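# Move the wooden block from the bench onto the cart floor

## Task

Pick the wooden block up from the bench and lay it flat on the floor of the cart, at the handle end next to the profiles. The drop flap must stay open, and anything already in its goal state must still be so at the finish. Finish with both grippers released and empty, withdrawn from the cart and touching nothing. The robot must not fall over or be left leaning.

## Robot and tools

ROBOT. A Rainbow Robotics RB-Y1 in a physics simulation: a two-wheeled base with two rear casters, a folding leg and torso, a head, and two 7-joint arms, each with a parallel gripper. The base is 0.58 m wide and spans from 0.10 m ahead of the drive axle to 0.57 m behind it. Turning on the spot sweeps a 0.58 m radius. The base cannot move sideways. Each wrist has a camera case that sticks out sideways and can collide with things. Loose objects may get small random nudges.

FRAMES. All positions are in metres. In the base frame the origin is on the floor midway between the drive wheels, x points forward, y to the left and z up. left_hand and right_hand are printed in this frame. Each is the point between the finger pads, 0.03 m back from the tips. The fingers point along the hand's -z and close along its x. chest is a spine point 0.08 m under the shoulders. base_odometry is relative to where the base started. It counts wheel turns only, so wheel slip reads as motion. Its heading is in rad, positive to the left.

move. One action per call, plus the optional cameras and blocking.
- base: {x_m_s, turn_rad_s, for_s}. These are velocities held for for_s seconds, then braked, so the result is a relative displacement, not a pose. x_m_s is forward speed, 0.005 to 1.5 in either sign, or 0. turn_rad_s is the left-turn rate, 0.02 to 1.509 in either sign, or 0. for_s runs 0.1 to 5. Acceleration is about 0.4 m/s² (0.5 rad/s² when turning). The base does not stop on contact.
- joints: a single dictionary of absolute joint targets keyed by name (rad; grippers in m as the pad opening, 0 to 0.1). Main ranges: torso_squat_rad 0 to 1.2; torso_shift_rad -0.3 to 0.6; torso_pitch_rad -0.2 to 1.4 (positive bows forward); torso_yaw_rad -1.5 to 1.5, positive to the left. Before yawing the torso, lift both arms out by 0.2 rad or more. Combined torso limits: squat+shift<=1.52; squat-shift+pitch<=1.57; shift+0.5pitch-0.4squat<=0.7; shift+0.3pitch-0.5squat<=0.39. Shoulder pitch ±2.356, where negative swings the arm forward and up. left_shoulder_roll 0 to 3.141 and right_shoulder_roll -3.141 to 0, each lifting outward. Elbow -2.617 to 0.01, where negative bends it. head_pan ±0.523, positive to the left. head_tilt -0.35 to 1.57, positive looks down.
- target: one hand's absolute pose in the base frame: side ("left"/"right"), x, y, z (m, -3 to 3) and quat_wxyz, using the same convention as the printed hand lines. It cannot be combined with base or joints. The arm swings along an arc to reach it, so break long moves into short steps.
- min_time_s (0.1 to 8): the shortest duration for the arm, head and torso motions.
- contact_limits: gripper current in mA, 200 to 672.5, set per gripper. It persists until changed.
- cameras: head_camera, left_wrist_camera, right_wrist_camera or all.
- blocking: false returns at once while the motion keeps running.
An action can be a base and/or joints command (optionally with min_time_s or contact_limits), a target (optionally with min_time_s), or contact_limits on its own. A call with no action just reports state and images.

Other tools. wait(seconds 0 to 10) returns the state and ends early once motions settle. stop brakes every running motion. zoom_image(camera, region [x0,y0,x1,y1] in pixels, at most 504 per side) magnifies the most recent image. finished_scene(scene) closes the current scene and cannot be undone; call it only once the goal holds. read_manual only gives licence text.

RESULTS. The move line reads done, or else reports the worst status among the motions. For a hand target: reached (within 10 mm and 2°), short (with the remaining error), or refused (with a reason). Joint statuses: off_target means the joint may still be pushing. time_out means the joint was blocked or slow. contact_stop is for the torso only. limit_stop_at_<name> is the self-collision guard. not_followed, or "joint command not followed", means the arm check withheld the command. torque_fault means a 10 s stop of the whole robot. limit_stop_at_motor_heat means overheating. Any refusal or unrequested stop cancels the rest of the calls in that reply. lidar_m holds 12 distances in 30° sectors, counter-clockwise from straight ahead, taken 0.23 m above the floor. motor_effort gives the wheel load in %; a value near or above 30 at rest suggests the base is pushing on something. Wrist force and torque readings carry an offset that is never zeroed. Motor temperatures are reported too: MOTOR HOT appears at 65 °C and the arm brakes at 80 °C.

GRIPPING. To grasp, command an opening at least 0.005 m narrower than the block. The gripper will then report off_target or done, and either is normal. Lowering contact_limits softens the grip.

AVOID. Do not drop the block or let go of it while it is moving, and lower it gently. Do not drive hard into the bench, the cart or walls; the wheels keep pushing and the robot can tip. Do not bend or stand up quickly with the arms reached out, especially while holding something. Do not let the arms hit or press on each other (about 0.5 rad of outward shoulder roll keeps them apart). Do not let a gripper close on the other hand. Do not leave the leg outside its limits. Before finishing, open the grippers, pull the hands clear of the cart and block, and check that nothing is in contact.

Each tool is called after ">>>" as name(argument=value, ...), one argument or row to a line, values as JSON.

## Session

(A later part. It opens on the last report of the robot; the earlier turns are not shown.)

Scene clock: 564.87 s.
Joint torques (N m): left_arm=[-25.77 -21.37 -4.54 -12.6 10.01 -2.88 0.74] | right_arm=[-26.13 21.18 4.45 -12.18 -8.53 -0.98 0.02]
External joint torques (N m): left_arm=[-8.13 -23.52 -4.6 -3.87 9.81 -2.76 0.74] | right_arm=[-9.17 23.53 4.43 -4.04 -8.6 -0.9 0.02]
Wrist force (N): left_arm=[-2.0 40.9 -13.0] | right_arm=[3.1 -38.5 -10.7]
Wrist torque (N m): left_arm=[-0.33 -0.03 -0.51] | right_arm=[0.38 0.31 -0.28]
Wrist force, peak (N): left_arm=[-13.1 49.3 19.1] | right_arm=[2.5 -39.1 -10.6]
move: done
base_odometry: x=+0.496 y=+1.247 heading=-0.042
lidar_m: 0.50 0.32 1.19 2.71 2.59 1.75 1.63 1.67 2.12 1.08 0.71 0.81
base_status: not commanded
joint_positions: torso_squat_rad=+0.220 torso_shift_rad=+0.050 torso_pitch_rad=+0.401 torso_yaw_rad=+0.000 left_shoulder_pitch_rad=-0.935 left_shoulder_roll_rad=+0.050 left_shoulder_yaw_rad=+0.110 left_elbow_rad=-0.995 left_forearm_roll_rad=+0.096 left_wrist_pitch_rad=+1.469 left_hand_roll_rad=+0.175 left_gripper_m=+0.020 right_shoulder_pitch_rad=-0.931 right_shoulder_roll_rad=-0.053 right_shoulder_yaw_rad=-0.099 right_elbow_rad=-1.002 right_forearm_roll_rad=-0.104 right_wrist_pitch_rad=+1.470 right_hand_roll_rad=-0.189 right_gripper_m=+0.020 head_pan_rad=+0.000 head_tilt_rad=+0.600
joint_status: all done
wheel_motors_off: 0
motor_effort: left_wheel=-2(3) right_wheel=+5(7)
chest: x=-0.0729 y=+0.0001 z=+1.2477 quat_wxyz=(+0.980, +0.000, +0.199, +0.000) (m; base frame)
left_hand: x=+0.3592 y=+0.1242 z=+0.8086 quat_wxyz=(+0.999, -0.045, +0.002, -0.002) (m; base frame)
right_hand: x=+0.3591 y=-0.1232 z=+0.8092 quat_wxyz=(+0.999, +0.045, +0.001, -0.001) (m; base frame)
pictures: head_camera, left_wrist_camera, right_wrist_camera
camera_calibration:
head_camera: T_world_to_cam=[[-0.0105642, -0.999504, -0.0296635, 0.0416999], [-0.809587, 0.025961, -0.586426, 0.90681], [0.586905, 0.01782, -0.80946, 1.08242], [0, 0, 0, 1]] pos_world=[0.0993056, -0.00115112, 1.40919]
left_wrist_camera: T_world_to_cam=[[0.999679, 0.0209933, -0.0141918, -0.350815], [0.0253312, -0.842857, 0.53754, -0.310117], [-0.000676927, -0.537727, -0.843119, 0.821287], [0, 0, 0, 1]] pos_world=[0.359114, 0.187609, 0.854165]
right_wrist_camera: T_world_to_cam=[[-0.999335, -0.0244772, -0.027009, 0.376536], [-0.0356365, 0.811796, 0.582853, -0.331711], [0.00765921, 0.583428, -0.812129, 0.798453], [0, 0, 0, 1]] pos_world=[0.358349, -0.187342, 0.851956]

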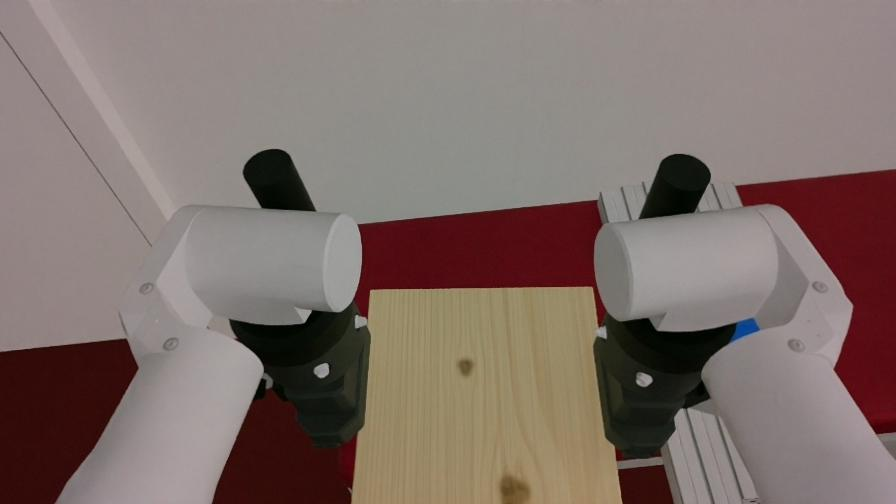

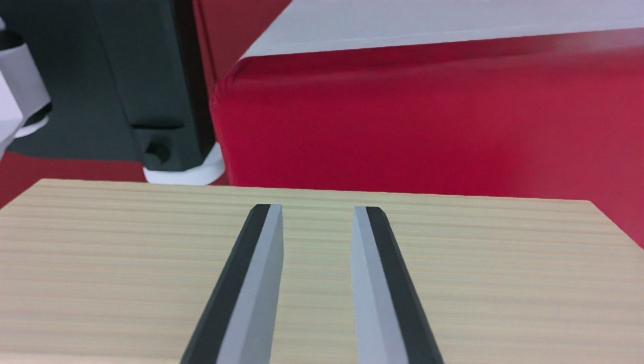

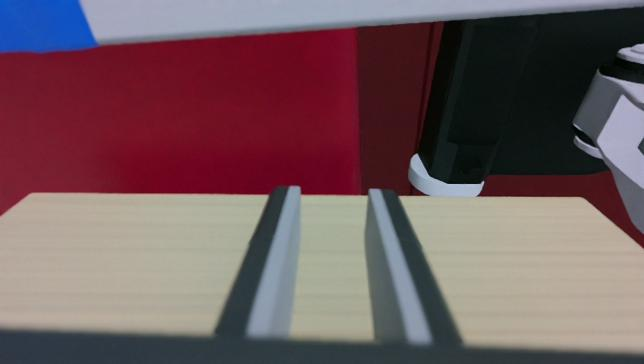

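>>> move(
  joints={"torso_squat_rad": 0.35},
  min_time_s=2.5,
)

>>> move(
  joints={"left_shoulder_pitch_rad": -0.905, "left_shoulder_roll_rad": 0.091, "left_shoulder_yaw_rad": 0.135, "left_elbow_rad": -1.036, "left_forearm_roll_rad": 0.127, "left_wrist_pitch_rad": 1.489, "left_hand_roll_rad": 0.127, "right_shoulder_pitch_rad": -0.904, "right_shoulder_roll_rad": -0.096, "right_shoulder_yaw_rad": -0.124, "right_elbow_rad": -1.036, "right_forearm_roll_rad": -0.137, "right_wrist_pitch_rad": 1.488, "right_hand_roll_rad": -0.133},
  min_time_s=1.5,
)

>>> move(
  joints={"left_shoulder_pitch_rad": -0.875, "left_shoulder_roll_rad": 0.124, "left_shoulder_yaw_rad": 0.164, "left_elbow_rad": -1.438, "left_forearm_roll_rad": 0.177, "left_wrist_pitch_rad": 1.866, "left_hand_roll_rad": 0.143, "right_shoulder_pitch_rad": -0.873, "right_shoulder_roll_rad": -0.132, "right_shoulder_yaw_rad": -0.155, "right_elbow_rad": -1.439, "right_forearm_roll_rad": -0.188, "right_wrist_pitch_rad": 1.865, "right_hand_roll_rad": -0.151},
  min_time_s=1.5,
  cameras=["head_camera"],
)

>>> move(
  base={"x_m_s": -0.25, "for_s": 2.0},
)

Scene clock: 575.37 s.
Joint torques (N m): left_arm=[-22.46 -21.69 -4.53 -10.42 9.8 -4.27 0.65] | right_arm=[-24.5 22.63 4.53 -9.42 -8.65 -2.15 0.12]
External joint torques (N m): left_arm=[-4.76 -23.86 -4.6 -1.67 9.6 -4.14 0.65] | right_arm=[-7.49 25 4.52 -1.27 -8.72 -2.07 0.12]
Wrist force (N): left_arm=[-8.9 41.7 13.7] | right_arm=[-4.0 -40.8 12.1]
Wrist torque (N m): left_arm=[-0.51 0.36 -0.60] | right_arm=[0.77 -0.10 -0.12]
Wrist force, peak (N): left_arm=[-9.2 42.9 13.8] | right_arm=[-4.2 -41.2 12.6]
move: done
base_odometry: x=+0.496 y=+1.247 heading=-0.042
lidar_m: 0.50 0.32 1.18 2.70 2.59 1.75 1.63 1.68 2.13 1.06 0.70 0.82
base_status: not commanded
joint_positions: torso_squat_rad=+0.350 torso_shift_rad=+0.049 torso_pitch_rad=+0.399 torso_yaw_rad=+0.000 left_shoulder_pitch_rad=-0.935 left_shoulder_roll_rad=+0.050 left_shoulder_yaw_rad=+0.110 left_elbow_rad=-0.996 left_forearm_roll_rad=+0.096 left_wrist_pitch_rad=+1.469 left_hand_roll_rad=+0.175 left_gripper_m=+0.020 right_shoulder_pitch_rad=-0.932 right_shoulder_roll_rad=-0.054 right_shoulder_yaw_rad=-0.099 right_elbow_rad=-1.002 right_forearm_roll_rad=-0.104 right_wrist_pitch_rad=+1.470 right_hand_roll_rad=-0.189 right_gripper_m=+0.020 head_pan_rad=+0.000 head_tilt_rad=+0.600
joint_status: all done
wheel_motors_off: 0
motor_effort: left_wheel=-2(3) right_wheel=+4(7)
chest: x=-0.0754 y=+0.0001 z=+1.2224 quat_wxyz=(+0.980, +0.000, +0.198, +0.000) (m; base frame)
left_hand: x=+0.3581 y=+0.1240 z=+0.7847 quat_wxyz=(+0.999, -0.045, +0.000, -0.003) (m; base frame)
right_hand: x=+0.3580 y=-0.1233 z=+0.7852 quat_wxyz=(+0.999, +0.045, -0.001, -0.001) (m; base frame)
pictures: none

Scene clock: 577.17 s.
Joint torques (N m): left_arm=[-14.72 2.77 1.87 -9.57 0.45 -0.01 -0.24] | right_arm=[-15.31 -4.43 -2.55 -9.6 -0.24 0.24 0.32]
External joint torques (N m): left_arm=[2.67 -0.36 1.59 -0.8 0.24 0.11 -0.23] | right_arm=[1.41 -1.1 -2.34 -1.45 -0.3 0.31 0.32]
Wrist force (N): left_arm=[-0.4 0.7 -8.2] | right_arm=[0.8 1.4 -5.1]
Wrist torque (N m): left_arm=[-0.21 0.05 0.15] | right_arm=[-0.19 0.23 -0.11]
Wrist force, peak (N): left_arm=[-9.1 42.7 11.9] | right_arm=[-4.4 -40.6 11.2]
move: done
base_odometry: x=+0.496 y=+1.247 heading=-0.042
lidar_m: 0.49 0.32 1.20 2.71 2.60 1.75 1.63 1.67 2.14 1.07 0.69 0.82
base_status: not commanded
joint_positions: torso_squat_rad=+0.350 torso_shift_rad=+0.050 torso_pitch_rad=+0.400 torso_yaw_rad=+0.000 left_shoulder_pitch_rad=-0.905 left_shoulder_roll_rad=+0.091 left_shoulder_yaw_rad=+0.135 left_elbow_rad=-1.036 left_forearm_roll_rad=+0.127 left_wrist_pitch_rad=+1.489 left_hand_roll_rad=+0.127 left_gripper_m=+0.020 right_shoulder_pitch_rad=-0.904 right_shoulder_roll_rad=-0.096 right_shoulder_yaw_rad=-0.124 right_elbow_rad=-1.036 right_forearm_roll_rad=-0.137 right_wrist_pitch_rad=+1.488 right_hand_roll_rad=-0.133 right_gripper_m=+0.020 head_pan_rad=+0.000 head_tilt_rad=+0.600
joint_status: all done
wheel_motors_off: 0
motor_effort: left_wheel=-4(4) right_wheel=+4(7)
chest: x=-0.0748 y=+0.0001 z=+1.2223 quat_wxyz=(+0.980, +0.000, +0.199, +0.000) (m; base frame)
left_hand: x=+0.3584 y=+0.1498 z=+0.7852 quat_wxyz=(+0.999, -0.049, +0.000, -0.001) (m; base frame)
right_hand: x=+0.3581 y=-0.1490 z=+0.7851 quat_wxyz=(+0.999, +0.049, +0.000, +0.002) (m; base frame)
pictures: none

Scene clock: 578.97 s.
Joint torques (N m): left_arm=[-14.71 3.1 2.06 -9.41 0.44 -0.23 0.22] | right_arm=[-15.65 -4.76 -2.48 -9.72 -0.34 -0.01 -0.25]
External joint torques (N m): left_arm=[2.38 -0.72 1.52 -0.57 0.18 -0.09 0.22] | right_arm=[0.77 -0.7 -2.01 -1.46 -0.34 0.07 -0.25]
Wrist force (N): left_arm=[-0.1 0.1 -7.5] | right_arm=[0.7 0.6 -4.8]
Wrist torque (N m): left_arm=[-0.13 0.06 0.09] | right_arm=[-0.13 0.18 0.10]
Wrist force, peak (N): left_arm=[-0.1 0.5 -8.6] | right_arm=[0.4 1.2 -5.3]
move: done
base_odometry: x=+0.496 y=+1.247 heading=-0.042
lidar_m: 0.49 0.32 1.20 2.70 2.59 1.75 1.63 1.67 2.13 1.09 0.71 0.83
base_status: not commanded
joint_positions: torso_squat_rad=+0.350 torso_shift_rad=+0.050 torso_pitch_rad=+0.400 torso_yaw_rad=+0.000 left_shoulder_pitch_rad=-0.875 left_shoulder_roll_rad=+0.124 left_shoulder_yaw_rad=+0.164 left_elbow_rad=-1.438 left_forearm_roll_rad=+0.177 left_wrist_pitch_rad=+1.866 left_hand_roll_rad=+0.143 left_gripper_m=+0.020 right_shoulder_pitch_rad=-0.873 right_shoulder_roll_rad=-0.132 right_shoulder_yaw_rad=-0.155 right_elbow_rad=-1.439 right_forearm_roll_rad=-0.188 right_wrist_pitch_rad=+1.865 right_hand_roll_rad=-0.151 right_gripper_m=+0.020 head_pan_rad=+0.000 head_tilt_rad=+0.600
joint_status: all done
wheel_motors_off: 0
motor_effort: left_wheel=-3(4) right_wheel=+6(7)
chest: x=-0.0748 y=+0.0001 z=+1.2223 quat_wxyz=(+0.980, +0.000, +0.199, +0.000) (m; base frame)
left_hand: x=+0.3552 y=+0.1647 z=+0.8801 quat_wxyz=(+0.998, -0.061, +0.000, +0.000) (m; base frame)
right_hand: x=+0.3550 y=-0.1649 z=+0.8800 quat_wxyz=(+0.998, +0.061, +0.000, +0.000) (m; base frame)
pictures: head_camera
camera_calibration:
head_camera: T_world_to_cam=[[-0.0105347, -0.999504, -0.0296754, 0.0409429], [-0.809, 0.0259619, -0.587235, 0.891496], [0.587714, 0.0178211, -0.808872, 1.06216], [0, 0, 0, 1]] pos_world=[0.0974053, -0.00115112, 1.38388]

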